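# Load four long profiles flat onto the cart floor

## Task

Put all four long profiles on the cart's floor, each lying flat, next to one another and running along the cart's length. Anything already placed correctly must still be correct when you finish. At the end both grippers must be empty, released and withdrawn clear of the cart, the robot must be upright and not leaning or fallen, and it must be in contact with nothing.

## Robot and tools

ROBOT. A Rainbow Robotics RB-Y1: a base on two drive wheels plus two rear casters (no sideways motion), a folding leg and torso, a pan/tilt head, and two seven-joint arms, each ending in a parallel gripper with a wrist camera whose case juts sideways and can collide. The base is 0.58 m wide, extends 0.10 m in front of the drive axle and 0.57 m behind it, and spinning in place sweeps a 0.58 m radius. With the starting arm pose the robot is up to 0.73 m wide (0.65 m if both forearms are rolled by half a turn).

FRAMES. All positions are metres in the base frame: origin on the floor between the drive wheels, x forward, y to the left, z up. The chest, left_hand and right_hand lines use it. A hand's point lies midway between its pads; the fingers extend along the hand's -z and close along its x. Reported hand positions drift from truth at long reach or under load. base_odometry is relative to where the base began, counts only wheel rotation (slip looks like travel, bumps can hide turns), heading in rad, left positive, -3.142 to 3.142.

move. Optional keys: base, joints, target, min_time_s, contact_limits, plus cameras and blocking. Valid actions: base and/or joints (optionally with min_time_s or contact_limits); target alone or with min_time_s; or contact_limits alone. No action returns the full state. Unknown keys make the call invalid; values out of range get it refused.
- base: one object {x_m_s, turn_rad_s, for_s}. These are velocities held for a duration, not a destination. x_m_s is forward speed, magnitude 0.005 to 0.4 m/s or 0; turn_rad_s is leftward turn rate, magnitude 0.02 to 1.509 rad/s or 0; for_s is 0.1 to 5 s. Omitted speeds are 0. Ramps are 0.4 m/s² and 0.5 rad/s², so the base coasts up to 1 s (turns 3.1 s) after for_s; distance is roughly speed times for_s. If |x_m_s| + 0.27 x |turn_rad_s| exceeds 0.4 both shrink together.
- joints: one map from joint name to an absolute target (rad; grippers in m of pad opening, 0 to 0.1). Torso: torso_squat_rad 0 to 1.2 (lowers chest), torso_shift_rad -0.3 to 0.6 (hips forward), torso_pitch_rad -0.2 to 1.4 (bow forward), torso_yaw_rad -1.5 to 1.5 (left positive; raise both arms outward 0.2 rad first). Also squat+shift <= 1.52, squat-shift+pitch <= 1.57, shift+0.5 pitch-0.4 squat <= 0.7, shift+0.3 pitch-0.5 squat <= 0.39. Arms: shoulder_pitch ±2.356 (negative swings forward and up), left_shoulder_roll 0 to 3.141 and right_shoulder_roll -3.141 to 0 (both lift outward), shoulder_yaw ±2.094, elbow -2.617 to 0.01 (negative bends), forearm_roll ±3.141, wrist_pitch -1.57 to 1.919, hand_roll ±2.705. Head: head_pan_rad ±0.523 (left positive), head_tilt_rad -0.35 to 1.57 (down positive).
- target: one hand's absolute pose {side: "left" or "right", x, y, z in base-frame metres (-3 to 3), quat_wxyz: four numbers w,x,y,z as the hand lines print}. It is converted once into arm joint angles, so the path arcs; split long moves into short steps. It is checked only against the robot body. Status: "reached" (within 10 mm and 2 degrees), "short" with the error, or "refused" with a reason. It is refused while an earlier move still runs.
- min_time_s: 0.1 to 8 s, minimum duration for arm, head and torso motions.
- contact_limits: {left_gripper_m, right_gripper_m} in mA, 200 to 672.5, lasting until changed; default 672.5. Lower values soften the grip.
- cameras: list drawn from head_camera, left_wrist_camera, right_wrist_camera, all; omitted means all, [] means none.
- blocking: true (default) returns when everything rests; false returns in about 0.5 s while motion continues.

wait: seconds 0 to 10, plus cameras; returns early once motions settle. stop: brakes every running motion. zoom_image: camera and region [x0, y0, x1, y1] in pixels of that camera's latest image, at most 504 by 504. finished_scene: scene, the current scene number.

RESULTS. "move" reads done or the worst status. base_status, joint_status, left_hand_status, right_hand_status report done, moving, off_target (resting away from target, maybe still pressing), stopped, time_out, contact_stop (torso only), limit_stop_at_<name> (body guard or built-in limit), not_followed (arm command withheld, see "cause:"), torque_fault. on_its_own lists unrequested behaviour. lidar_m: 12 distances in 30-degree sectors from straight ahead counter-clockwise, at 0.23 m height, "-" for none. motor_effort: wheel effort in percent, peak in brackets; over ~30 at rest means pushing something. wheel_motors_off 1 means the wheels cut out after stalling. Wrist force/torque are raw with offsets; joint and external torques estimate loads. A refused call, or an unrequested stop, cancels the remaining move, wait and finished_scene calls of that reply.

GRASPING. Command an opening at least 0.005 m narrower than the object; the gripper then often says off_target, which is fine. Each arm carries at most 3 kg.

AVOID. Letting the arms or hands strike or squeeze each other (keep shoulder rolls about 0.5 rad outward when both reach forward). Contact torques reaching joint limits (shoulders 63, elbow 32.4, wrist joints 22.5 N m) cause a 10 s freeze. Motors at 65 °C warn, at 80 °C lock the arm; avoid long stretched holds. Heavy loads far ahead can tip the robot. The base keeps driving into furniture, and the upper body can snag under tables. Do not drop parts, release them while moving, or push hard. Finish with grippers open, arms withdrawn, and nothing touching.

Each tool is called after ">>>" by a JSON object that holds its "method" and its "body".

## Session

>>> {"method": "move", "body": {}}

Scene clock: 0.00 s.
Joint torques (N m): no reading
External joint torques (N m): no reading
Motor temperatures (°C): left_arm=[35 33 33 36 43 38 41] | right_arm=[35 39 31 39 39 40 36]
Wrist force (N): no reading
Wrist torque (N m): no reading
Wrist force, peak (N): no reading
base_odometry: x=+0.000 y=+0.000 heading=+0.000
lidar_m: 0.66 1.02 1.13 4.51 1.53 1.10 1.04 1.09 1.50 3.92 0.96 0.68
base_status: not commanded
joint_positions: torso_squat_rad=+0.350 torso_shift_rad=+0.000 torso_pitch_rad=+0.000 torso_yaw_rad=+0.000 left_shoulder_pitch_rad=+0.027 left_shoulder_roll_rad=+0.023 left_shoulder_yaw_rad=+0.023 left_elbow_rad=-0.260 left_forearm_roll_rad=+0.047 left_wrist_pitch_rad=-0.042 left_hand_roll_rad=+0.019 left_gripper_m=+0.101 right_shoulder_pitch_rad=+0.050 right_shoulder_roll_rad=-0.019 right_shoulder_yaw_rad=+0.014 right_elbow_rad=-0.220 right_forearm_roll_rad=+0.030 right_wrist_pitch_rad=-0.021 right_hand_roll_rad=+0.014 right_gripper_m=+0.100 head_pan_rad=+0.000 head_tilt_rad=+0.400
joint_status: not commanded
wheel_motors_off: 0
motor_effort: left_wheel=+1 right_wheel=-1
chest: x=-0.2280 y=+0.0003 z=+1.2475 quat_wxyz=(+1.000, +0.000, +0.000, +0.000) (m; base frame)
left_hand: x=-0.1122 y=+0.2419 z=+0.5729 quat_wxyz=(+0.989, +0.010, -0.138, +0.047) (m; base frame)
right_hand: x=-0.1521 y=-0.2342 z=+0.5669 quat_wxyz=(+0.995, -0.011, -0.097, +0.022) (m; base frame)
pictures: head_camera, left_wrist_camera, right_wrist_camera
camera_calibration:
head_camera: T_world_to_cam=[[-0.0585309, -0.998231, -0.0104574, 0.00906353], [-0.343625, 0.0299813, -0.938628, 1.3447], [0.937281, -0.0513453, -0.344772, 0.633381], [0, 0, 0, 1]] pos_world=[-0.131054, 0.00125279, 1.48064]
left_wrist_camera: T_world_to_cam=[[0.945363, 0.1089, 0.307295, -0.0969886], [-0.044305, -0.890906, 0.452021, -0.0164926], [0.322996, -0.440939, -0.837405, 0.701446], [0, 0, 0, 1]] pos_world=[-0.135606, 0.305163, 0.624653]
right_wrist_camera: T_world_to_cam=[[-0.979676, -0.0284522, -0.19856, -0.0414171], [-0.111246, 0.900773, 0.419801, -0.0137266], [0.166913, 0.433358, -0.88563, 0.703048], [0, 0, 0, 1]] pos_world=[-0.15945, -0.293485, 0.620179]

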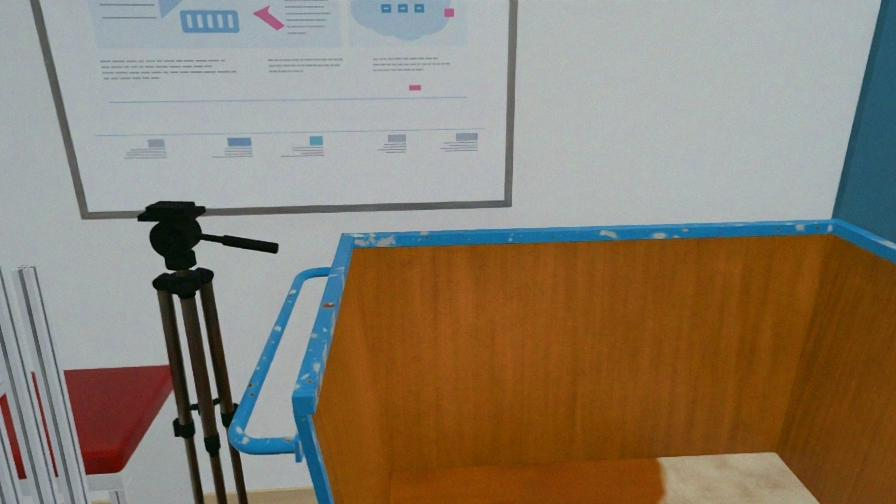

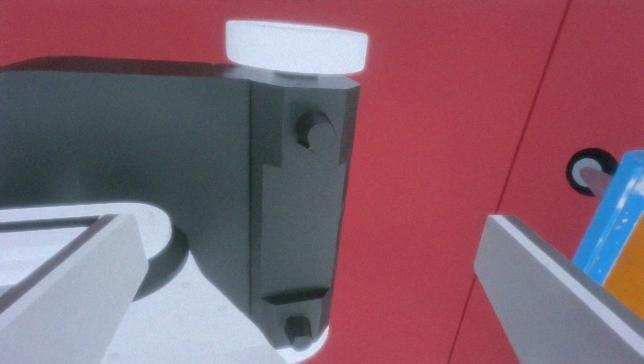

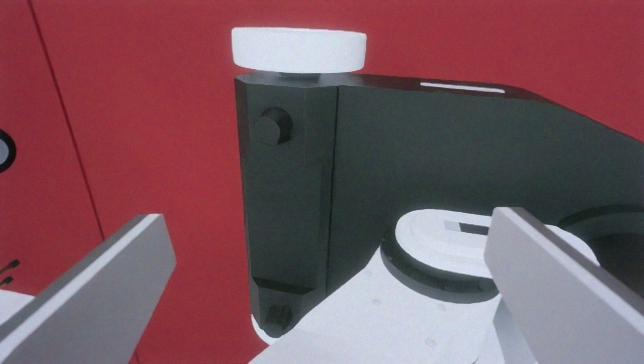

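>>> {"method": "move", "body": {"joints": {"head_tilt_rad":0.9}, "cameras": ["head_camera"]}}

>>> {"method": "move", "body": {"joints": {"head_pan_rad":0.52,"head_tilt_rad":0.6}, "cameras": ["head_camera"]}}

Scene clock: 3.27 s.
Wrist force, peak (N): left_arm=[-3.0 0.6 -9.0] | right_arm=[-6.5 -4.6 -12.1]
move: done
joint_status: all done
wheel_motors_off: 0
motor_effort: left_wheel=+1(2) right_wheel=+0(2)
pictures: head_camera
camera_calibration:
head_camera: T_world_to_cam=[[-0.0567608, -0.998207, 0.0189821, -0.0331873], [-0.751552, 0.030204, -0.658982, 0.855862], [0.657227, -0.0516704, -0.751919, 1.16506], [0, 0, 0, 1]]

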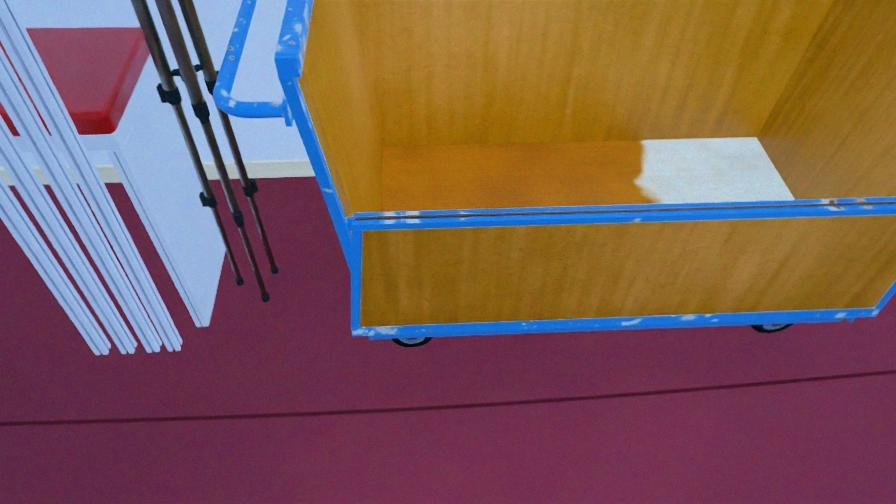

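Scene clock: 4.27 s.
Joint torques (N m): left_arm=[-2.31 1.12 0.52 -1.51 -0.1 -0.55 0.04] | right_arm=[-1.86 -1.04 -0.06 -1.11 0.17 -0.47 -0.27]
External joint torques (N m): left_arm=[-0.14 0.3 0.45 -0.17 -0.1 0.05 0.05] | right_arm=[-0.64 -0.02 0.02 -0.48 0.13 -0.03 -0.28]
Wrist force (N): left_arm=[-3.1 0.5 -8.7] | right_arm=[-6.2 -4.6 -11.8]
Wrist torque (N m): left_arm=[-0.30 -0.39 0.21] | right_arm=[0.07 -0.56 -0.37]
Wrist force, peak (N): left_arm=[-2.8 0.1 -9.1] | right_arm=[-6.4 -4.7 -11.9]
move: done
base_odometry: x=+0.000 y=+0.000 heading=+0.000
lidar_m: 0.65 1.02 1.13 4.51 1.53 1.10 1.05 1.10 1.48 3.94 0.97 0.70
joint_positions: torso_squat_rad=+0.350 torso_shift_rad=+0.000 torso_pitch_rad=+0.000 torso_yaw_rad=+0.000 left_shoulder_pitch_rad=+0.027 left_shoulder_roll_rad=+0.023 left_shoulder_yaw_rad=+0.023 left_elbow_rad=-0.260 left_forearm_roll_rad=+0.047 left_wrist_pitch_rad=-0.042 left_hand_roll_rad=+0.019 left_gripper_m=+0.101 right_shoulder_pitch_rad=+0.050 right_shoulder_roll_rad=-0.019 right_shoulder_yaw_rad=+0.014 right_elbow_rad=-0.220 right_forearm_roll_rad=+0.030 right_wrist_pitch_rad=-0.021 right_hand_roll_rad=+0.014 right_gripper_m=+0.100 head_pan_rad=+0.520 head_tilt_rad=+0.600
joint_status: all done
wheel_motors_off: 0
motor_effort: left_wheel=+1(2) right_wheel=-1(4)
chest: x=-0.2280 y=+0.0003 z=+1.2475 quat_wxyz=(+1.000, +0.000, +0.000, +0.000) (m; base frame)
left_hand: x=-0.1122 y=+0.2419 z=+0.5729 quat_wxyz=(+0.989, +0.010, -0.138, +0.047) (m; base frame)
right_hand: x=-0.1521 y=-0.2342 z=+0.5669 quat_wxyz=(+0.995, -0.011, -0.097, +0.022) (m; base frame)
pictures: head_camera
camera_calibration:
head_camera: T_world_to_cam=[[0.444256, -0.895899, 0.00131473, 0.0955445], [-0.469394, -0.234011, -0.851415, 1.19267], [0.76309, 0.377629, -0.524491, 0.857446], [0, 0, 0, 1]]

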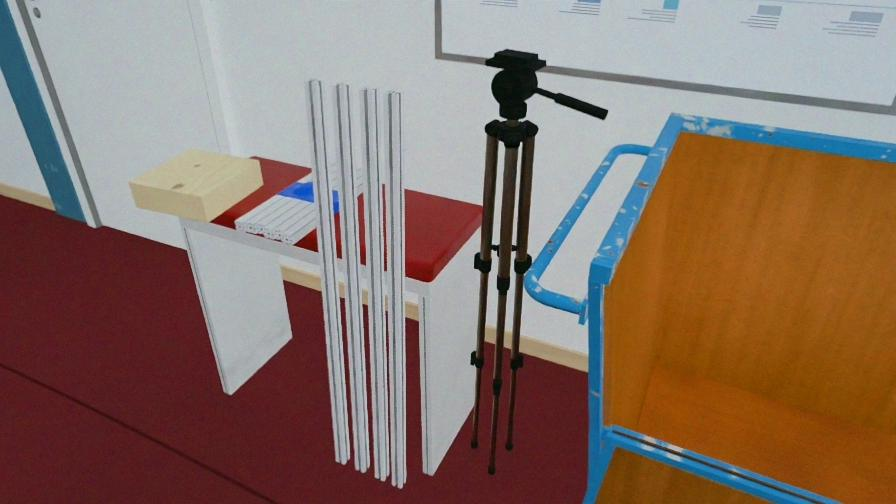

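>>> {"method": "move", "body": {"joints": {"torso_squat_rad":1.05,"torso_shift_rad":0,"torso_pitch_rad":0.35,"right_shoulder_pitch_rad":-0.057,"right_shoulder_roll_rad":-0.081,"right_shoulder_yaw_rad":-0.026,"right_elbow_rad":-1.398,"right_forearm_roll_rad":-0.026,"right_wrist_pitch_rad":-0.38,"right_hand_roll_rad":1.514,"right_gripper_m":0.046,"head_tilt_rad":0.4,"head_pan_rad":0,"left_shoulder_roll_rad":0.015}, "min_time_s": 2.5, "cameras": ["head_camera"]}}

>>> {"method": "move", "body": {"base": {"turn_rad_s":0.7,"for_s":2.244}, "cameras": ["head_camera"]}}

>>> {"method": "move", "body": {"base": {"x_m_s":0.3,"for_s":3.0}, "cameras": []}}

>>> {"method": "move", "body": {"base": {"turn_rad_s":-0.7,"for_s":2.2434}, "cameras": ["head_camera"]}}

Scene clock: 26.07 s.
Wrist force, peak (N): left_arm=[-1.2 0.2 -9.8] | right_arm=[-6.4 -4.5 -12.2]
move: done
joint_status: all done
wheel_motors_off: 0
motor_effort: left_wheel=+1(2) right_wheel=-1(3)
pictures: head_camera
camera_calibration:
head_camera: T_world_to_cam=[[-0.0585944, -0.998229, 0.0102456, -0.00724171], [-0.644607, 0.0299965, -0.763926, 0.875931], [0.762266, -0.0513661, -0.645223, 0.675811], [0, 0, 0, 1]]

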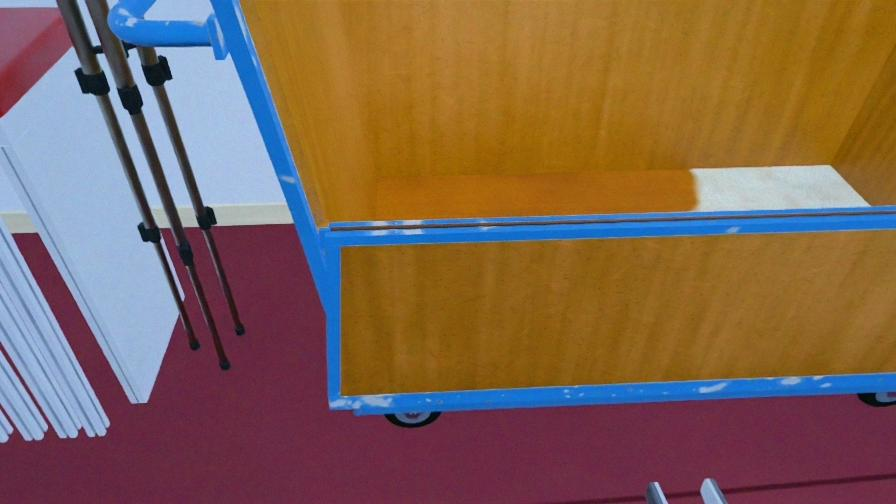

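Scene clock: 30.03 s.
Wrist force, peak (N): left_arm=[-1.4 0.2 -10.0] | right_arm=[-5.1 1.8 -6.6]
move: done
base_status: done (sent for 2.23 of 2.23 s)
wheel_motors_off: 0
motor_effort: left_wheel=+6(30) right_wheel=+16(43)
pictures: head_camera
camera_calibration:
head_camera: T_world_to_cam=[[-0.058596, -0.998229, 0.0102467, -0.0072427], [-0.644607, 0.0299967, -0.763926, 0.875931], [0.762266, -0.0513681, -0.645223, 0.675811], [0, 0, 0, 1]]

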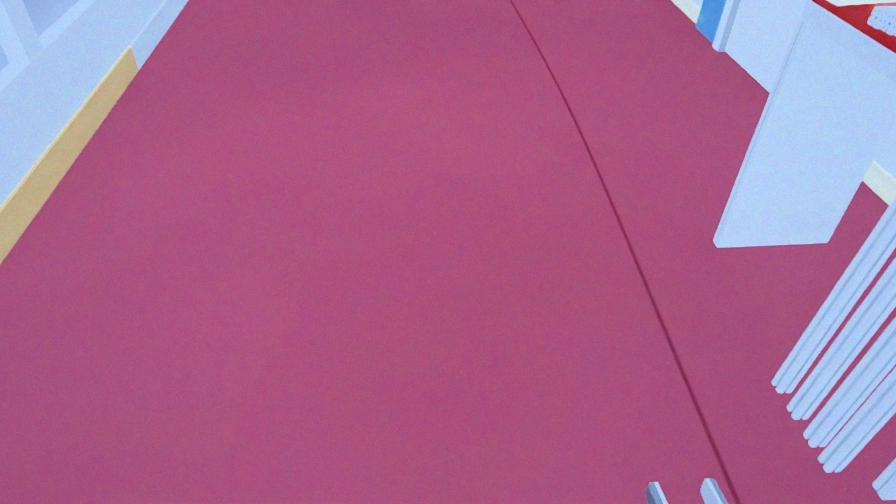

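Scene clock: 34.13 s.
Wrist force, peak (N): left_arm=[-1.2 0.4 -9.7] | right_arm=[-4.9 1.9 -6.8]
move: done
base_status: done (sent for 3 of 3 s)
wheel_motors_off: 0
motor_effort: left_wheel=+7(42) right_wheel=-9(51)
pictures: none

Scene clock: 38.10 s.
Joint torques (N m): left_arm=[7.32 0.24 -0.12 1.94 -0.2 0.25 0.41] | right_arm=[-4.5 -3.15 -1.16 -9.8 0.25 -2.1 -0.14]
External joint torques (N m): left_arm=[0.57 -0.4 -0.24 -0.24 -0.21 0.21 0.4] | right_arm=[0 -0.91 -0.1 -0.79 0.12 -0.12 -0.13]
Wrist force (N): left_arm=[-0.9 -0.1 -9.1] | right_arm=[-4.8 1.8 -6.3]
Wrist torque (N m): left_arm=[-0.30 -0.26 0.17] | right_arm=[-0.38 -0.50 -0.34]
Wrist force, peak (N): left_arm=[-1.5 0.1 -9.6] | right_arm=[-4.9 1.7 -6.7]
move: done
base_odometry: x=+0.007 y=+0.900 heading=+0.001
lidar_m: 0.79 0.93 2.03 4.55 1.58 1.13 1.06 1.12 1.52 4.00 0.99 0.81
base_status: done (sent for 2.23 of 2.23 s)
joint_positions: torso_squat_rad=+1.050 torso_shift_rad=+0.000 torso_pitch_rad=+0.350 torso_yaw_rad=+0.000 left_shoulder_pitch_rad=+0.027 left_shoulder_roll_rad=+0.015 left_shoulder_yaw_rad=+0.023 left_elbow_rad=-0.260 left_forearm_roll_rad=+0.047 left_wrist_pitch_rad=-0.042 left_hand_roll_rad=+0.019 left_gripper_m=+0.101 right_shoulder_pitch_rad=-0.057 right_shoulder_roll_rad=-0.081 right_shoulder_yaw_rad=-0.026 right_elbow_rad=-1.398 right_forearm_roll_rad=-0.026 right_wrist_pitch_rad=-0.380 right_hand_roll_rad=+1.514 right_gripper_m=+0.046 head_pan_rad=+0.000 head_tilt_rad=+0.400
wheel_motors_off: 0
motor_effort: left_wheel=+15(40) right_wheel=+5(45)
chest: x=-0.1219 y=+0.0003 z=+0.9195 quat_wxyz=(+0.985, +0.000, +0.174, +0.000) (m; base frame)
left_hand: x=-0.2443 y=+0.2359 z=+0.2459 quat_wxyz=(+0.998, +0.014, +0.036, +0.045) (m; base frame)
right_hand: x=+0.2998 y=-0.2496 z=+0.5599 quat_wxyz=(+0.521, -0.477, -0.478, +0.521) (m; base frame)
pictures: head_camera
camera_calibration:
head_camera: T_world_to_cam=[[-0.0585955, -0.998229, 0.0102549, -0.00724645], [-0.644697, 0.0299962, -0.76385, 0.875877], [0.762189, -0.0513695, -0.645313, 0.675832], [0, 0, 0, 1]]

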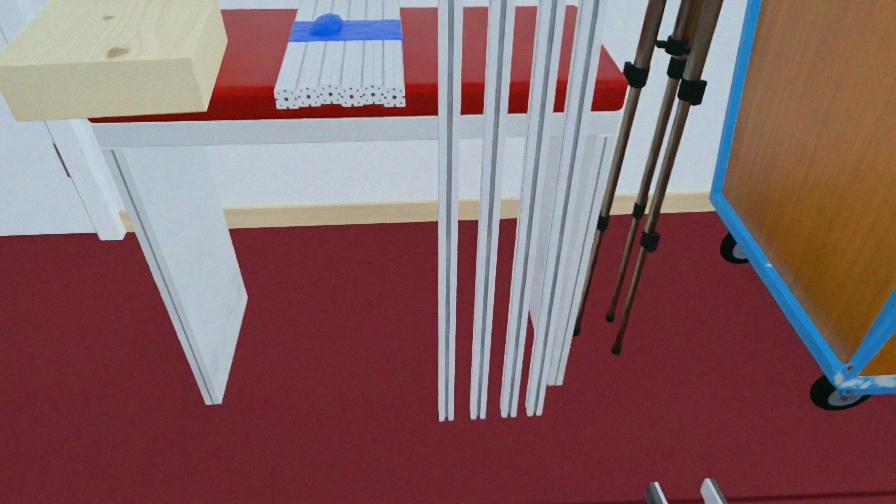

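>>> {"method": "move", "body": {"base": {"x_m_s":0.2,"for_s":2.0}, "cameras": []}}

>>> {"method": "move", "body": {"target": {"side":"right","x":0.36,"y":-0.2445,"z":0.56,"quat_wxyz":[0.522,-0.477,-0.477,0.522]}, "min_time_s": 1, "cameras": ["head_camera","right_wrist_camera"]}}

Scene clock: 46.00 s.
Wrist force, peak (N): left_arm=[-1.2 0.3 -9.8] | right_arm=[-4.8 2.0 -6.9]
move: done
base_status: done (sent for 2 of 2 s)
wheel_motors_off: 0
motor_effort: left_wheel=-7(50) right_wheel=+8(43)
pictures: none

Scene clock: 47.33 s.
Joint torques (N m): left_arm=[7.61 0.54 0.02 2.09 -0.19 0.18 0.22] | right_arm=[-8.25 -4.02 -1.16 -9.82 -0.02 -1.88 -0.06]
External joint torques (N m): left_arm=[0.87 -0.11 -0.11 -0.08 -0.19 0.14 0.21] | right_arm=[0.01 -1.25 -0.33 -0.68 -0.17 0.1 -0.05]
Wrist force (N): left_arm=[-1.1 -0.1 -9.4] | right_arm=[-4.9 1.5 -6.3]
Wrist torque (N m): left_arm=[-0.27 -0.31 0.18] | right_arm=[-0.37 -0.50 -0.34]
Wrist force, peak (N): left_arm=[-1.1 0.2 -9.7] | right_arm=[-4.7 1.1 -6.8]
move: done
base_odometry: x=+0.407 y=+0.900 heading=+0.000
lidar_m: 0.38 0.60 1.48 3.99 2.13 1.53 1.47 1.53 2.08 1.08 0.78 0.40
joint_positions: torso_squat_rad=+1.050 torso_shift_rad=+0.000 torso_pitch_rad=+0.350 torso_yaw_rad=+0.000 left_shoulder_pitch_rad=+0.027 left_shoulder_roll_rad=+0.015 left_shoulder_yaw_rad=+0.023 left_elbow_rad=-0.260 left_forearm_roll_rad=+0.047 left_wrist_pitch_rad=-0.042 left_hand_roll_rad=+0.019 left_gripper_m=+0.101 right_shoulder_pitch_rad=-0.270 right_shoulder_roll_rad=-0.083 right_shoulder_yaw_rad=-0.078 right_elbow_rad=-1.220 right_forearm_roll_rad=-0.039 right_wrist_pitch_rad=-0.350 right_hand_roll_rad=+1.535 right_gripper_m=+0.046 head_pan_rad=+0.000 head_tilt_rad=+0.400
joint_status: all done
wheel_motors_off: 0
motor_effort: left_wheel=-7(8) right_wheel=+8(12)
chest: x=-0.1219 y=+0.0003 z=+0.9195 quat_wxyz=(+0.985, +0.000, +0.174, +0.000) (m; base frame)
left_hand: x=-0.2442 y=+0.2359 z=+0.2459 quat_wxyz=(+0.998, +0.014, +0.036, +0.045) (m; base frame)
right_hand: x=+0.3600 y=-0.2443 z=+0.5601 quat_wxyz=(+0.522, -0.477, -0.477, +0.522) (m; base frame)
right_hand_status: reached (checked arc, planned for 1.0 s): 0 mm and 0.0 deg off.
pictures: head_camera, right_wrist_camera
camera_calibration:
head_camera: T_world_to_cam=[[-0.0585956, -0.998229, 0.0102563, -0.00724728], [-0.644712, 0.0299962, -0.763837, 0.875866], [0.762177, -0.0513698, -0.645328, 0.675839], [0, 0, 0, 1]]
right_wrist_camera: T_world_to_cam=[[0.00517051, -0.99981, -0.0188143, -0.233908], [-0.528596, 0.0132384, -0.848771, 0.699088], [0.848858, 0.0143337, -0.528426, 0.0679522], [0, 0, 0, 1]]

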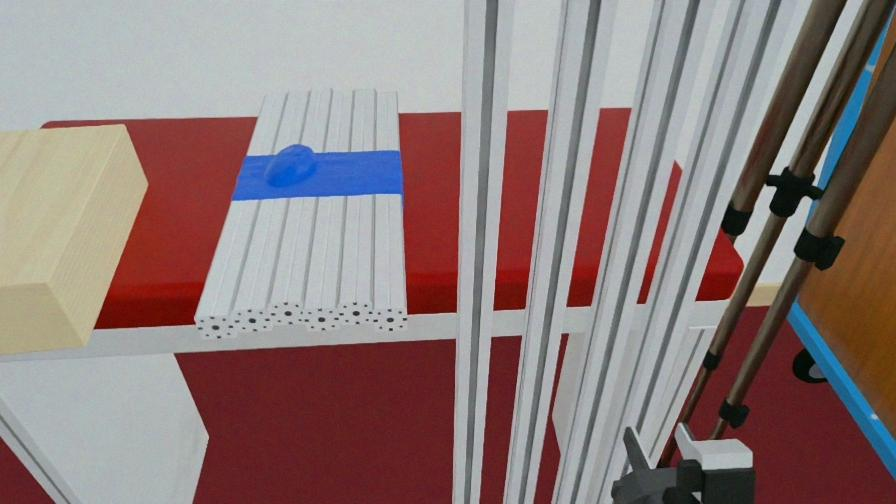

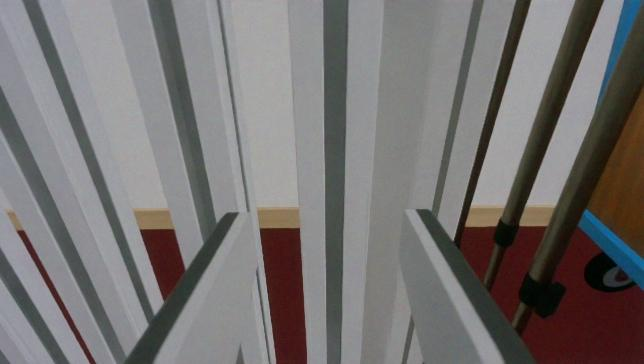

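>>> {"method": "move", "body": {"target": {"side":"right","x":0.40,"y":-0.2475,"z":0.55,"quat_wxyz":[0.522,-0.477,-0.477,0.522]}, "min_time_s": 1, "cameras": ["right_wrist_camera"]}}

Scene clock: 52.33 s.
Joint torques (N m): left_arm=[8.03 0.2 -0.06 1.94 -0.16 0.11 0.24] | right_arm=[-10.95 -5.06 -1.12 -9.33 0 -2.02 -0.32]
External joint torques (N m): left_arm=[1.29 -0.45 -0.19 -0.23 -0.16 0.07 0.24] | right_arm=[0.21 -1.11 -0.33 -0.58 -0.13 -0.04 -0.31]
Wrist force (N): left_arm=[-1.0 0.1 -9.2] | right_arm=[-4.4 2.1 -6.2]
Wrist torque (N m): left_arm=[-0.30 -0.31 0.17] | right_arm=[-0.43 -0.43 -0.33]
Wrist force, peak (N): left_arm=[-1.5 0.2 -9.8] | right_arm=[-4.6 2.1 -6.7]
move: done
base_odometry: x=+0.407 y=+0.900 heading=+0.000
lidar_m: 0.40 0.61 1.48 3.98 2.14 1.54 1.46 1.52 2.08 1.09 0.78 0.41
joint_positions: torso_squat_rad=+1.050 torso_shift_rad=+0.000 torso_pitch_rad=+0.350 torso_yaw_rad=+0.000 left_shoulder_pitch_rad=+0.027 left_shoulder_roll_rad=+0.015 left_shoulder_yaw_rad=+0.023 left_elbow_rad=-0.260 left_forearm_roll_rad=+0.047 left_wrist_pitch_rad=-0.042 left_hand_roll_rad=+0.019 left_gripper_m=+0.101 right_shoulder_pitch_rad=-0.458 right_shoulder_roll_rad=-0.114 right_shoulder_yaw_rad=-0.115 right_elbow_rad=-0.960 right_forearm_roll_rad=-0.054 right_wrist_pitch_rad=-0.425 right_hand_roll_rad=+1.533 right_gripper_m=+0.046 head_pan_rad=+0.000 head_tilt_rad=+0.400
joint_status: all done
wheel_motors_off: 0
motor_effort: left_wheel=-7(8) right_wheel=+11(11)
chest: x=-0.1219 y=+0.0003 z=+0.9195 quat_wxyz=(+0.985, +0.000, +0.174, +0.000) (m; base frame)
left_hand: x=-0.2442 y=+0.2359 z=+0.2459 quat_wxyz=(+0.998, +0.014, +0.036, +0.045) (m; base frame)
right_hand: x=+0.4000 y=-0.2473 z=+0.5501 quat_wxyz=(+0.522, -0.477, -0.477, +0.522) (m; base frame)
right_hand_status: reached (checked arc, planned for 1.0 s): 0 mm and 0.0 deg off.
pictures: right_wrist_camera
camera_calibration:
right_wrist_camera: T_world_to_cam=[[0.00519346, -0.999813, -0.018635, -0.237407], [-0.528846, 0.0130699, -0.848617, 0.711774], [0.848702, 0.0142623, -0.528679, 0.0289503], [0, 0, 0, 1]]

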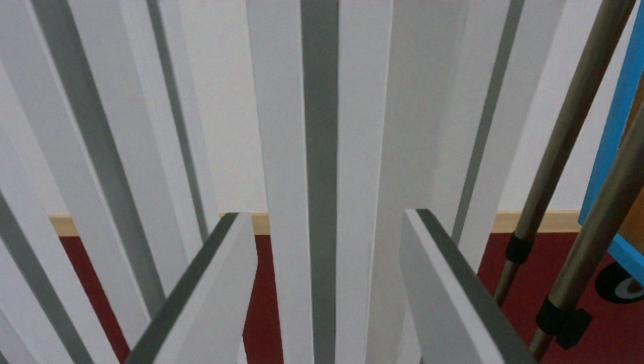

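>>> {"method": "move", "body": {"target": {"side":"right","x":0.427,"y":-0.2455,"z":0.545,"quat_wxyz":[0.522,-0.477,-0.477,0.522]}, "min_time_s": 1.2, "cameras": ["right_wrist_camera"]}}

Scene clock: 58.33 s.
Joint torques (N m): left_arm=[7.33 -0.17 -0.54 2.4 -0.3 -0.07 -0.02] | right_arm=[-13.73 -5.94 -1.41 -8.92 0.2 -2.02 0.11]
External joint torques (N m): left_arm=[0.59 -0.82 -0.67 0.23 -0.31 -0.11 -0.02] | right_arm=[-0.48 -1.24 -0.79 -0.56 0.07 -0.04 0.12]
Wrist force (N): left_arm=[-1.2 0.1 -9.3] | right_arm=[-4.6 2.4 -6.4]
Wrist torque (N m): left_arm=[-0.31 -0.34 0.17] | right_arm=[-0.47 -0.44 -0.33]
Wrist force, peak (N): left_arm=[-0.7 0.0 -9.8] | right_arm=[-4.5 2.2 -6.7]
move: done
base_odometry: x=+0.407 y=+0.900 heading=+0.000
lidar_m: 0.38 0.60 1.47 4.00 2.14 1.52 1.46 1.52 2.09 1.07 0.79 0.39
joint_positions: torso_squat_rad=+1.050 torso_shift_rad=+0.000 torso_pitch_rad=+0.350 torso_yaw_rad=+0.000 left_shoulder_pitch_rad=+0.027 left_shoulder_roll_rad=+0.015 left_shoulder_yaw_rad=+0.023 left_elbow_rad=-0.260 left_forearm_roll_rad=+0.047 left_wrist_pitch_rad=-0.042 left_hand_roll_rad=+0.019 left_gripper_m=+0.101 right_shoulder_pitch_rad=-0.602 right_shoulder_roll_rad=-0.133 right_shoulder_yaw_rad=-0.137 right_elbow_rad=-0.750 right_forearm_roll_rad=-0.066 right_wrist_pitch_rad=-0.489 right_hand_roll_rad=+1.539 right_gripper_m=+0.046 head_pan_rad=+0.000 head_tilt_rad=+0.400
joint_status: all done
wheel_motors_off: 0
motor_effort: left_wheel=-8(9) right_wheel=+10(12)
chest: x=-0.1219 y=+0.0003 z=+0.9195 quat_wxyz=(+0.985, +0.000, +0.174, +0.000) (m; base frame)
left_hand: x=-0.2442 y=+0.2359 z=+0.2459 quat_wxyz=(+0.998, +0.014, +0.036, +0.045) (m; base frame)
right_hand: x=+0.4265 y=-0.2453 z=+0.5455 quat_wxyz=(+0.523, -0.475, -0.475, +0.523) (m; base frame)
right_hand_status: reached (checked arc, planned for 1.2 s): 1 mm and 0.3 deg off.
pictures: right_wrist_camera
camera_calibration:
right_wrist_camera: T_world_to_cam=[[0.00470716, -0.999814, -0.0187161, -0.235371], [-0.533338, 0.013322, -0.845798, 0.72235], [0.845889, 0.0139633, -0.533176, 0.00756894], [0, 0, 0, 1]]

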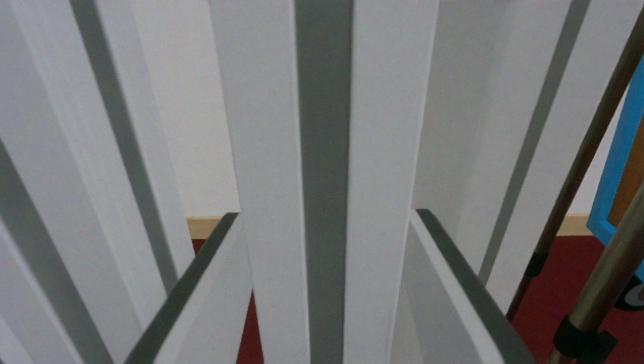

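>>> {"method": "move", "body": {"joints": {"right_gripper_m":0.015}, "cameras": ["right_wrist_camera"]}}

>>> {"method": "move", "body": {"target": {"side":"right","x":0.385,"y":-0.2485,"z":0.575,"quat_wxyz":[0.522,-0.477,-0.477,0.522]}, "min_time_s": 2, "cameras": ["head_camera"]}}

>>> {"method": "move", "body": {"target": {"side":"right","x":0.33,"y":-0.249,"z":0.62,"quat_wxyz":[0.522,-0.477,-0.477,0.522]}, "min_time_s": 2, "cameras": ["head_camera","right_wrist_camera"]}}

>>> {"method": "move", "body": {"base": {"x_m_s":-0.2,"for_s":2.15}, "cameras": []}}

>>> {"method": "move", "body": {"base": {"turn_rad_s":-0.4,"for_s":3.927}, "cameras": []}}

>>> {"method": "move", "body": {"base": {"x_m_s":0.25,"for_s":4.44}, "cameras": []}}

>>> {"method": "move", "body": {"base": {"turn_rad_s":0.4,"for_s":3.927}, "cameras": ["head_camera"]}}

>>> {"method": "move", "body": {"joints": {"right_hand_roll_rad":-0.02,"torso_squat_rad":0.35,"torso_pitch_rad":0.3,"head_tilt_rad":0.7}, "min_time_s": 2.5, "cameras": ["head_camera"]}}

Scene clock: 67.73 s.
Wrist force, peak (N): left_arm=[-0.7 -0.3 -9.7] | right_arm=[-4.6 2.1 -6.8]
move: off_target
joint_status: right_gripper_m off_target (ended at +0.030, target +0.015)
wheel_motors_off: 0
motor_effort: left_wheel=-8(8) right_wheel=+8(11)
pictures: right_wrist_camera
camera_calibration:
right_wrist_camera: T_world_to_cam=[[0.00462238, -0.999811, -0.0189057, -0.235245], [-0.533312, 0.013528, -0.84581, 0.722412], [0.845906, 0.0139923, -0.533149, 0.00755358], [0, 0, 0, 1]]

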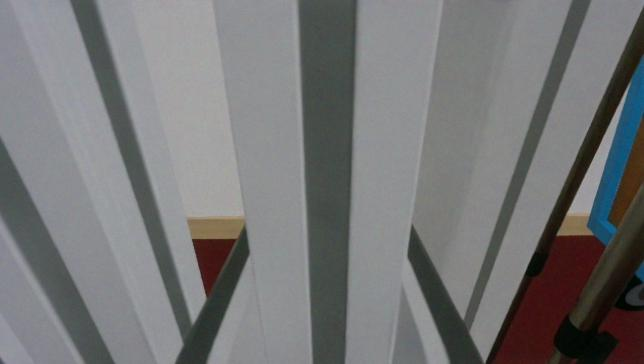

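Scene clock: 70.07 s.
Wrist force, peak (N): left_arm=[-1.0 0.1 -9.8] | right_arm=[-3.7 -43.4 -3.8]
move: done
joint_status: all done
wheel_motors_off: 0
motor_effort: left_wheel=-8(8) right_wheel=+9(11)
right_hand_status: reached (checked arc, planned for 2.0 s): 1 mm and 0.1 deg off.
pictures: head_camera
camera_calibration:
head_camera: T_world_to_cam=[[-0.0585856, -0.998229, 0.0103249, -0.00727449], [-0.644653, 0.0299333, -0.763889, 0.875878], [0.762227, -0.0514089, -0.645265, 0.675816], [0, 0, 0, 1]]

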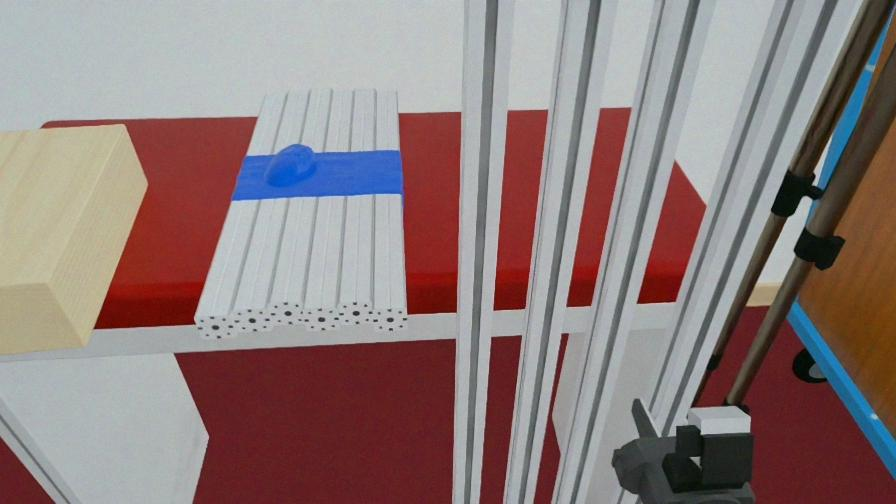

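Scene clock: 72.40 s.
Wrist force, peak (N): left_arm=[-0.9 -0.4 -9.7] | right_arm=[-4.6 11.2 -7.4]
move: done
joint_status: all done
wheel_motors_off: 0
motor_effort: left_wheel=-7(9) right_wheel=+10(13)
right_hand_status: reached (checked arc, planned for 2.0 s): 1 mm and 0.1 deg off.
pictures: head_camera, right_wrist_camera
camera_calibration:
head_camera: T_world_to_cam=[[-0.0585855, -0.998229, 0.010325, -0.00727453], [-0.644657, 0.0299334, -0.763886, 0.875875], [0.762224, -0.0514087, -0.645269, 0.675817], [0, 0, 0, 1]]
right_wrist_camera: T_world_to_cam=[[0.00463664, -0.999827, -0.0180227, -0.237931], [-0.529712, 0.0128309, -0.84808, 0.732919], [0.848165, 0.0134791, -0.529561, 0.125757], [0, 0, 0, 1]]

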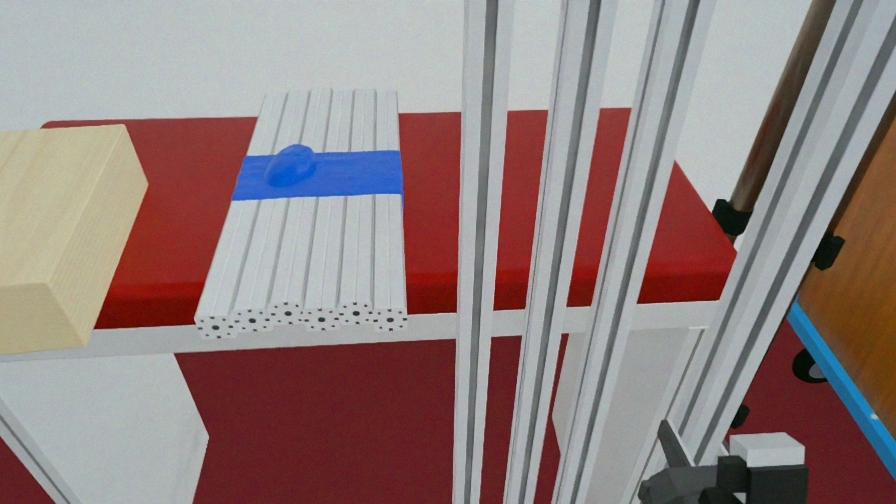

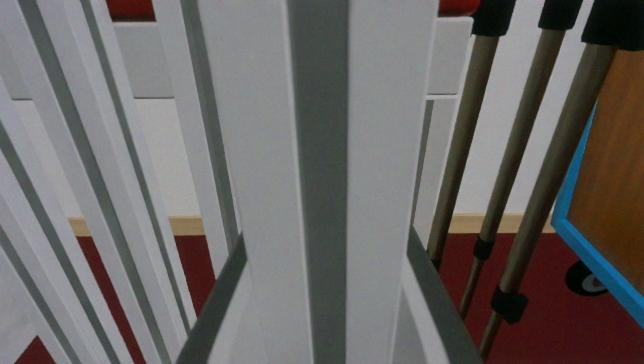

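Scene clock: 75.60 s.
Wrist force, peak (N): left_arm=[-1.3 0.1 -9.7] | right_arm=[-4.7 11.4 -8.4]
move: done
base_status: done (sent for 2.17 of 2.17 s)
wheel_motors_off: 0
motor_effort: left_wheel=-14(33) right_wheel=+13(41)
pictures: none

Scene clock: 80.67 s.
Wrist force, peak (N): left_arm=[-1.1 -0.1 -9.7] | right_arm=[-4.8 11.2 -7.6]
move: done
base_status: done (sent for 3.93 of 3.93 s)
wheel_motors_off: 0
motor_effort: left_wheel=+13(50) right_wheel=+3(48)
pictures: none

Scene clock: 86.27 s.
Wrist force, peak (N): left_arm=[-1.2 -0.1 -9.8] | right_arm=[-4.8 11.3 -8.1]
move: done
base_status: done (sent for 4.43 of 4.43 s)
wheel_motors_off: 0
motor_effort: left_wheel=+2(50) right_wheel=-7(45)
pictures: none

Scene clock: 91.33 s.
Wrist force, peak (N): left_arm=[-1.1 0.1 -9.9] | right_arm=[-5.1 11.2 -7.4]
move: done
base_status: done (sent for 3.93 of 3.93 s)
wheel_motors_off: 0
motor_effort: left_wheel=+3(42) right_wheel=+14(34)
pictures: head_camera
camera_calibration:
head_camera: T_world_to_cam=[[-0.0585964, -0.998229, 0.0102773, -0.00725493], [-0.644932, 0.0299956, -0.763651, 0.875727], [0.76199, -0.0513754, -0.645548, 0.675915], [0, 0, 0, 1]]

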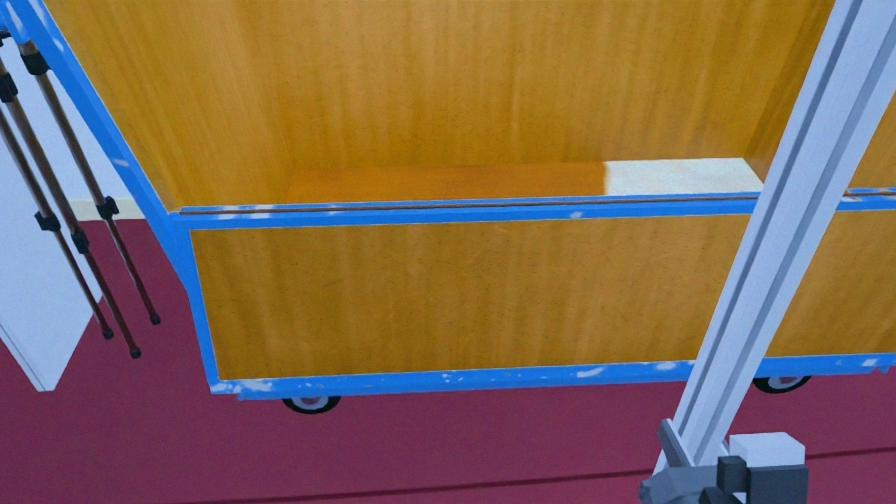

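Scene clock: 94.50 s.
Joint torques (N m): left_arm=[6.45 -0.14 -0.91 1.51 -0.25 -0.02 0.19] | right_arm=[-9.85 -0.87 -0.57 -15.82 0.54 -4.39 -0.09]
External joint torques (N m): left_arm=[0.94 -0.79 -1.03 -0.17 -0.25 0.04 0.19] | right_arm=[-3.33 1.55 0.63 -5.62 0.31 -2.41 -0.15]
Wrist force (N): left_arm=[-1.1 0.2 -9.1] | right_arm=[-19.7 -3.5 -6.6]
Wrist torque (N m): left_arm=[-0.31 -0.23 0.19] | right_arm=[-0.08 -0.70 -0.44]
Wrist force, peak (N): left_arm=[-0.8 -0.3 -10.0] | right_arm=[-19.9 -3.7 -7.0]
move: done
base_odometry: x=-0.031 y=-0.208 heading=-0.001
lidar_m: 0.70 0.74 1.21 4.23 1.48 1.06 1.01 1.06 1.42 3.77 1.02 0.72
joint_positions: torso_squat_rad=+0.350 torso_shift_rad=+0.000 torso_pitch_rad=+0.300 torso_yaw_rad=+0.000 left_shoulder_pitch_rad=+0.027 left_shoulder_roll_rad=+0.015 left_shoulder_yaw_rad=+0.023 left_elbow_rad=-0.260 left_forearm_roll_rad=+0.047 left_wrist_pitch_rad=-0.042 left_hand_roll_rad=+0.019 left_gripper_m=+0.101 right_shoulder_pitch_rad=-0.058 right_shoulder_roll_rad=-0.088 right_shoulder_yaw_rad=-0.036 right_elbow_rad=-1.657 right_forearm_roll_rad=-0.023 right_wrist_pitch_rad=-0.115 right_hand_roll_rad=-0.020 right_gripper_m=+0.030 head_pan_rad=+0.000 head_tilt_rad=+0.700
joint_status: all done
wheel_motors_off: 0
motor_effort: left_wheel=+4(4) right_wheel=+18(19)
chest: x=-0.1363 y=+0.0003 z=+1.2336 quat_wxyz=(+0.989, +0.000, +0.150, +0.000) (m; base frame)
left_hand: x=-0.2252 y=+0.2359 z=+0.5548 quat_wxyz=(+0.999, +0.013, +0.011, +0.046) (m; base frame)
right_hand: x=+0.3294 y=-0.2492 z=+0.9559 quat_wxyz=(+0.722, -0.016, -0.692, +0.017) (m; base frame)
pictures: head_camera
camera_calibration:
head_camera: T_world_to_cam=[[-0.0544414, -0.998215, 0.0245546, -0.0318892], [-0.813861, 0.030113, -0.580279, 0.834068], [0.578504, -0.0515752, -0.814048, 1.12818], [0, 0, 0, 1]]

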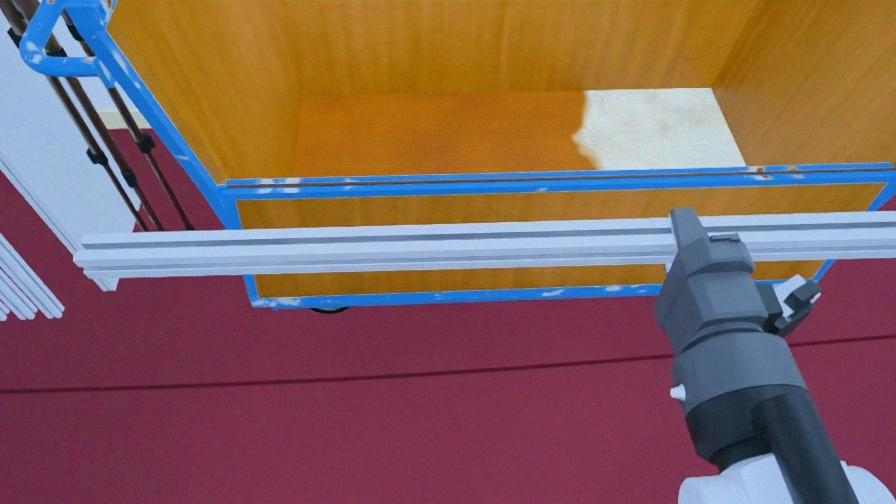

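>>> {"method": "move", "body": {"target": {"side":"right","x":0.34,"y":-0.295,"z":0.93,"quat_wxyz":[0.94,0.0207,-0.342,-0.0075]}, "min_time_s": 2, "cameras": []}}

>>> {"method": "move", "body": {"base": {"x_m_s":0.15,"for_s":1.9}, "joints": {"torso_squat_rad":0.5,"torso_shift_rad":0.15,"head_tilt_rad":0.6}, "cameras": ["head_camera"]}}

>>> {"method": "move", "body": {"target": {"side":"right","x":0.43,"y":-0.335,"z":0.88,"quat_wxyz":[0.94,0.0258,-0.342,0.0066]}, "min_time_s": 2, "cameras": ["head_camera"]}}

>>> {"method": "move", "body": {"joints": {"torso_pitch_rad":0.58,"torso_shift_rad":0.2,"torso_squat_rad":0.45,"right_shoulder_pitch_rad":-0.6}, "min_time_s": 2, "cameras": ["head_camera"]}}

>>> {"method": "move", "body": {"target": {"side":"right","x":0.50,"y":-0.335,"z":0.86,"quat_wxyz":[0.94,0.0258,-0.342,0.0066]}, "min_time_s": 2, "cameras": []}}

>>> {"method": "move", "body": {"joints": {"torso_pitch_rad":0.85,"torso_shift_rad":0.25,"torso_squat_rad":0.55,"right_shoulder_pitch_rad":-0.61}, "min_time_s": 2, "cameras": ["head_camera"]}}

>>> {"method": "move", "body": {"target": {"side":"right","x":0.54,"y":-0.305,"z":0.76,"quat_wxyz":[0.985,0.0253,-0.17,0.006]}, "min_time_s": 2, "cameras": ["head_camera"]}}

Scene clock: 105.60 s.
Wrist force, peak (N): left_arm=[-1.2 0.7 -9.4] | right_arm=[-15.0 -8.1 -28.8]
move: done
joint_status: all done
wheel_motors_off: 0
motor_effort: left_wheel=+4(5) right_wheel=+15(21)
right_hand_status: reached (checked arc, planned for 2.0 s): 1 mm and 0.1 deg off.
pictures: none

Scene clock: 108.20 s.
Wrist force, peak (N): left_arm=[-1.1 0.3 -9.5] | right_arm=[-14.5 -5.3 -18.4]
move: done
base_status: done (sent for 1.9 of 1.9 s)
joint_status: all done
wheel_motors_off: 0
motor_effort: left_wheel=+5(47) right_wheel=-5(56)
pictures: head_camera
camera_calibration:
head_camera: T_world_to_cam=[[-0.0565486, -0.998221, 0.0189, -0.0179211], [-0.751881, 0.0301237, -0.658611, 0.98465], [0.65687, -0.0514541, -0.752246, 0.946892], [0, 0, 0, 1]]

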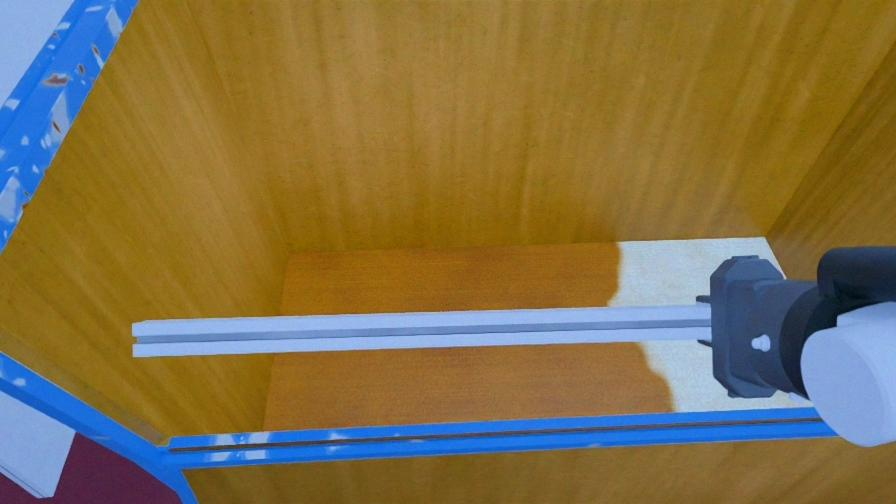

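Scene clock: 110.53 s.
Wrist force, peak (N): left_arm=[-1.0 0.2 -9.6] | right_arm=[-14.4 -5.2 -18.1]
move: done
joint_status: all done
wheel_motors_off: 0
motor_effort: left_wheel=+5(6) right_wheel=-10(10)
right_hand_status: reached (checked arc, planned for 2.0 s): 1 mm and 0.1 deg off.
pictures: head_camera
camera_calibration:
head_camera: T_world_to_cam=[[-0.0565488, -0.998221, 0.0188993, -0.0179209], [-0.751872, 0.0301236, -0.65862, 0.984655], [0.656879, -0.051454, -0.752238, 0.946891], [0, 0, 0, 1]]

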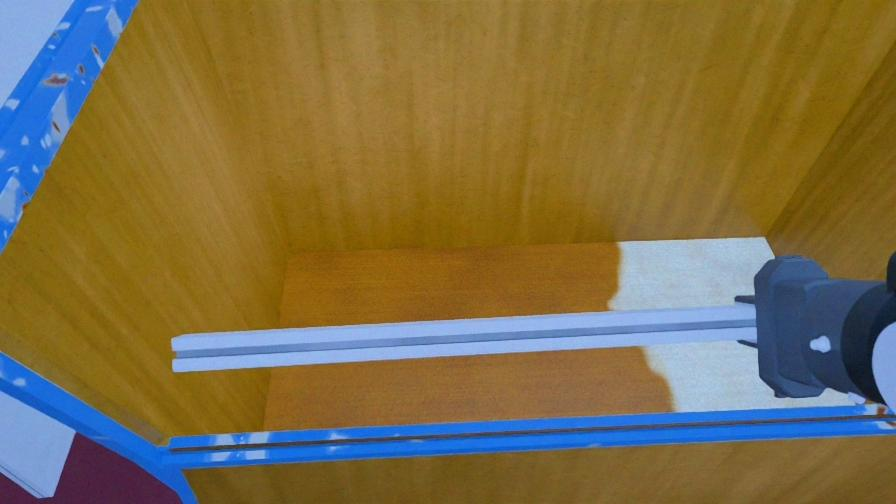

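Scene clock: 112.83 s.
Wrist force, peak (N): left_arm=[-1.2 0.3 -9.7] | right_arm=[-14.4 -5.6 -18.3]
move: done
joint_status: all done
wheel_motors_off: 0
motor_effort: left_wheel=+6(6) right_wheel=-6(8)
pictures: head_camera
camera_calibration:
head_camera: T_world_to_cam=[[-0.0491538, -0.99822, 0.0337842, -0.0288377], [-0.904517, 0.0301433, -0.425371, 0.791371], [0.423595, -0.051467, -0.904388, 1.04543], [0, 0, 0, 1]]

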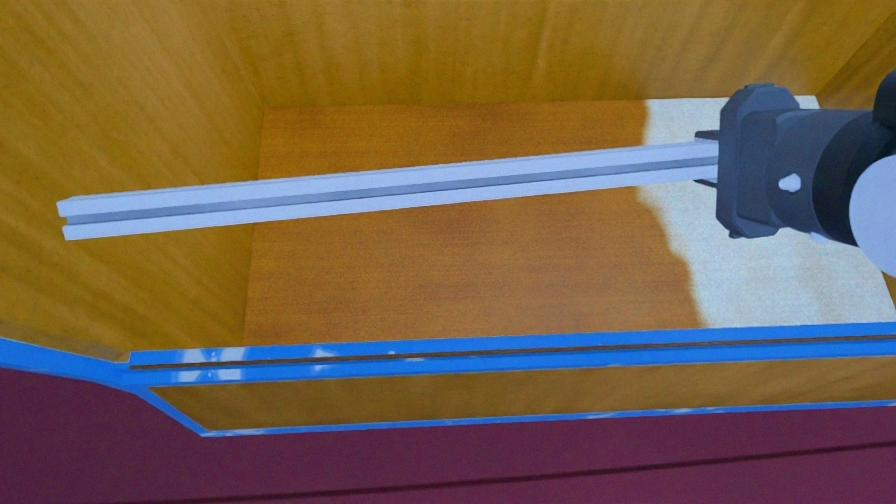

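Scene clock: 115.17 s.
Wrist force, peak (N): left_arm=[0.3 0.1 -9.4] | right_arm=[-14.8 -5.6 -17.9]
move: done
joint_status: all done
wheel_motors_off: 0
motor_effort: left_wheel=+5(6) right_wheel=-6(9)
right_hand_status: reached (checked arc, planned for 2.0 s): 1 mm and 0.1 deg off.
pictures: none

Scene clock: 117.47 s.
Wrist force, peak (N): left_arm=[0.4 0.3 -9.4] | right_arm=[-14.4 -5.6 -18.7]
move: done
joint_status: all done
wheel_motors_off: 0
motor_effort: left_wheel=+6(7) right_wheel=-5(8)
pictures: head_camera
camera_calibration:
head_camera: T_world_to_cam=[[-0.0383806, -0.998219, 0.0456804, -0.0357526], [-0.985225, 0.0301662, -0.168587, 0.567891], [0.166909, -0.0514759, -0.984628, 1.04848], [0, 0, 0, 1]]

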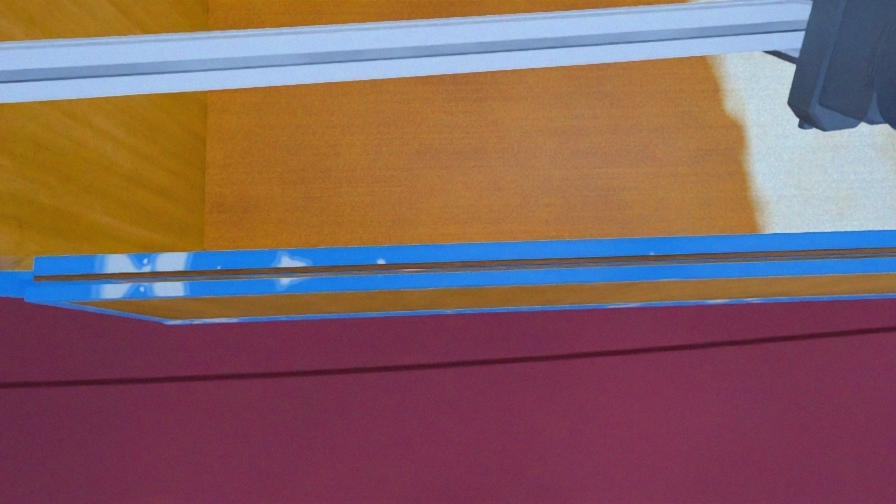

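Scene clock: 119.80 s.
Joint torques (N m): left_arm=[19.22 -0.28 -0.28 5.98 -0.15 0.91 -0.02] | right_arm=[-10.13 -14.61 -7.85 -10.46 0.57 -1.29 -0.48]
External joint torques (N m): left_arm=[1.39 -0.86 -0.49 -0.65 -0.16 -0.01 -0.05] | right_arm=[-3.9 -3.48 -1.51 -3.49 0.2 -0.6 -0.5]
Wrist force (N): left_arm=[1.7 0.0 -8.2] | right_arm=[-9.3 -5.0 -20.5]
Wrist torque (N m): left_arm=[-0.30 -0.14 0.16] | right_arm=[0.05 -0.49 -0.38]
Wrist force, peak (N): left_arm=[2.0 0.0 -8.8] | right_arm=[-14.7 -6.2 -18.4]
move: done
base_odometry: x=+0.254 y=-0.208 heading=+0.000
lidar_m: 0.41 0.43 0.99 4.64 1.87 1.36 1.29 1.34 1.82 4.87 0.62 0.44
joint_positions: torso_squat_rad=+0.550 torso_shift_rad=+0.250 torso_pitch_rad=+0.850 torso_yaw_rad=+0.000 left_shoulder_pitch_rad=+0.027 left_shoulder_roll_rad=+0.015 left_shoulder_yaw_rad=+0.023 left_elbow_rad=-0.260 left_forearm_roll_rad=+0.047 left_wrist_pitch_rad=-0.042 left_hand_roll_rad=+0.019 left_gripper_m=+0.101 right_shoulder_pitch_rad=-0.644 right_shoulder_roll_rad=-0.750 right_shoulder_yaw_rad=-0.270 right_elbow_rad=-2.177 right_forearm_roll_rad=-0.657 right_wrist_pitch_rad=+1.637 right_hand_roll_rad=-0.359 right_gripper_m=+0.030 head_pan_rad=+0.000 head_tilt_rad=+0.600
joint_status: all done
wheel_motors_off: 0
motor_effort: left_wheel=+6(7) right_wheel=-5(8)
chest: x=+0.1523 y=+0.0003 z=+1.0628 quat_wxyz=(+0.911, +0.000, +0.412, +0.000) (m; base frame)
left_hand: x=-0.2782 y=+0.2359 z=+0.5306 quat_wxyz=(+0.958, +0.025, +0.282, +0.040) (m; base frame)
right_hand: x=+0.5394 y=-0.3050 z=+0.7595 quat_wxyz=(+0.985, +0.025, -0.169, +0.006) (m; base frame)
right_hand_status: reached (checked arc, planned for 2.0 s): 1 mm and 0.1 deg off.
pictures: head_camera
camera_calibration:
head_camera: T_world_to_cam=[[-0.038381, -0.998219, 0.0456805, -0.0357527], [-0.985224, 0.0301663, -0.168591, 0.567893], [0.166913, -0.0514763, -0.984627, 1.04848], [0, 0, 0, 1]]

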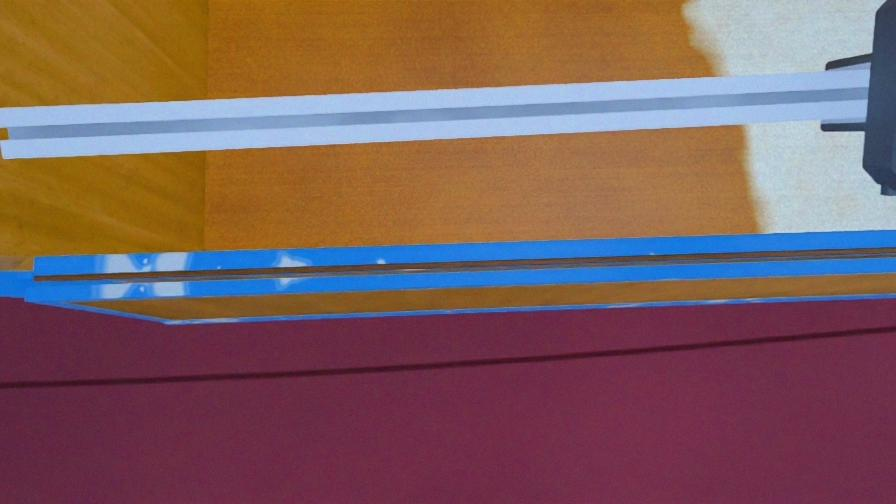

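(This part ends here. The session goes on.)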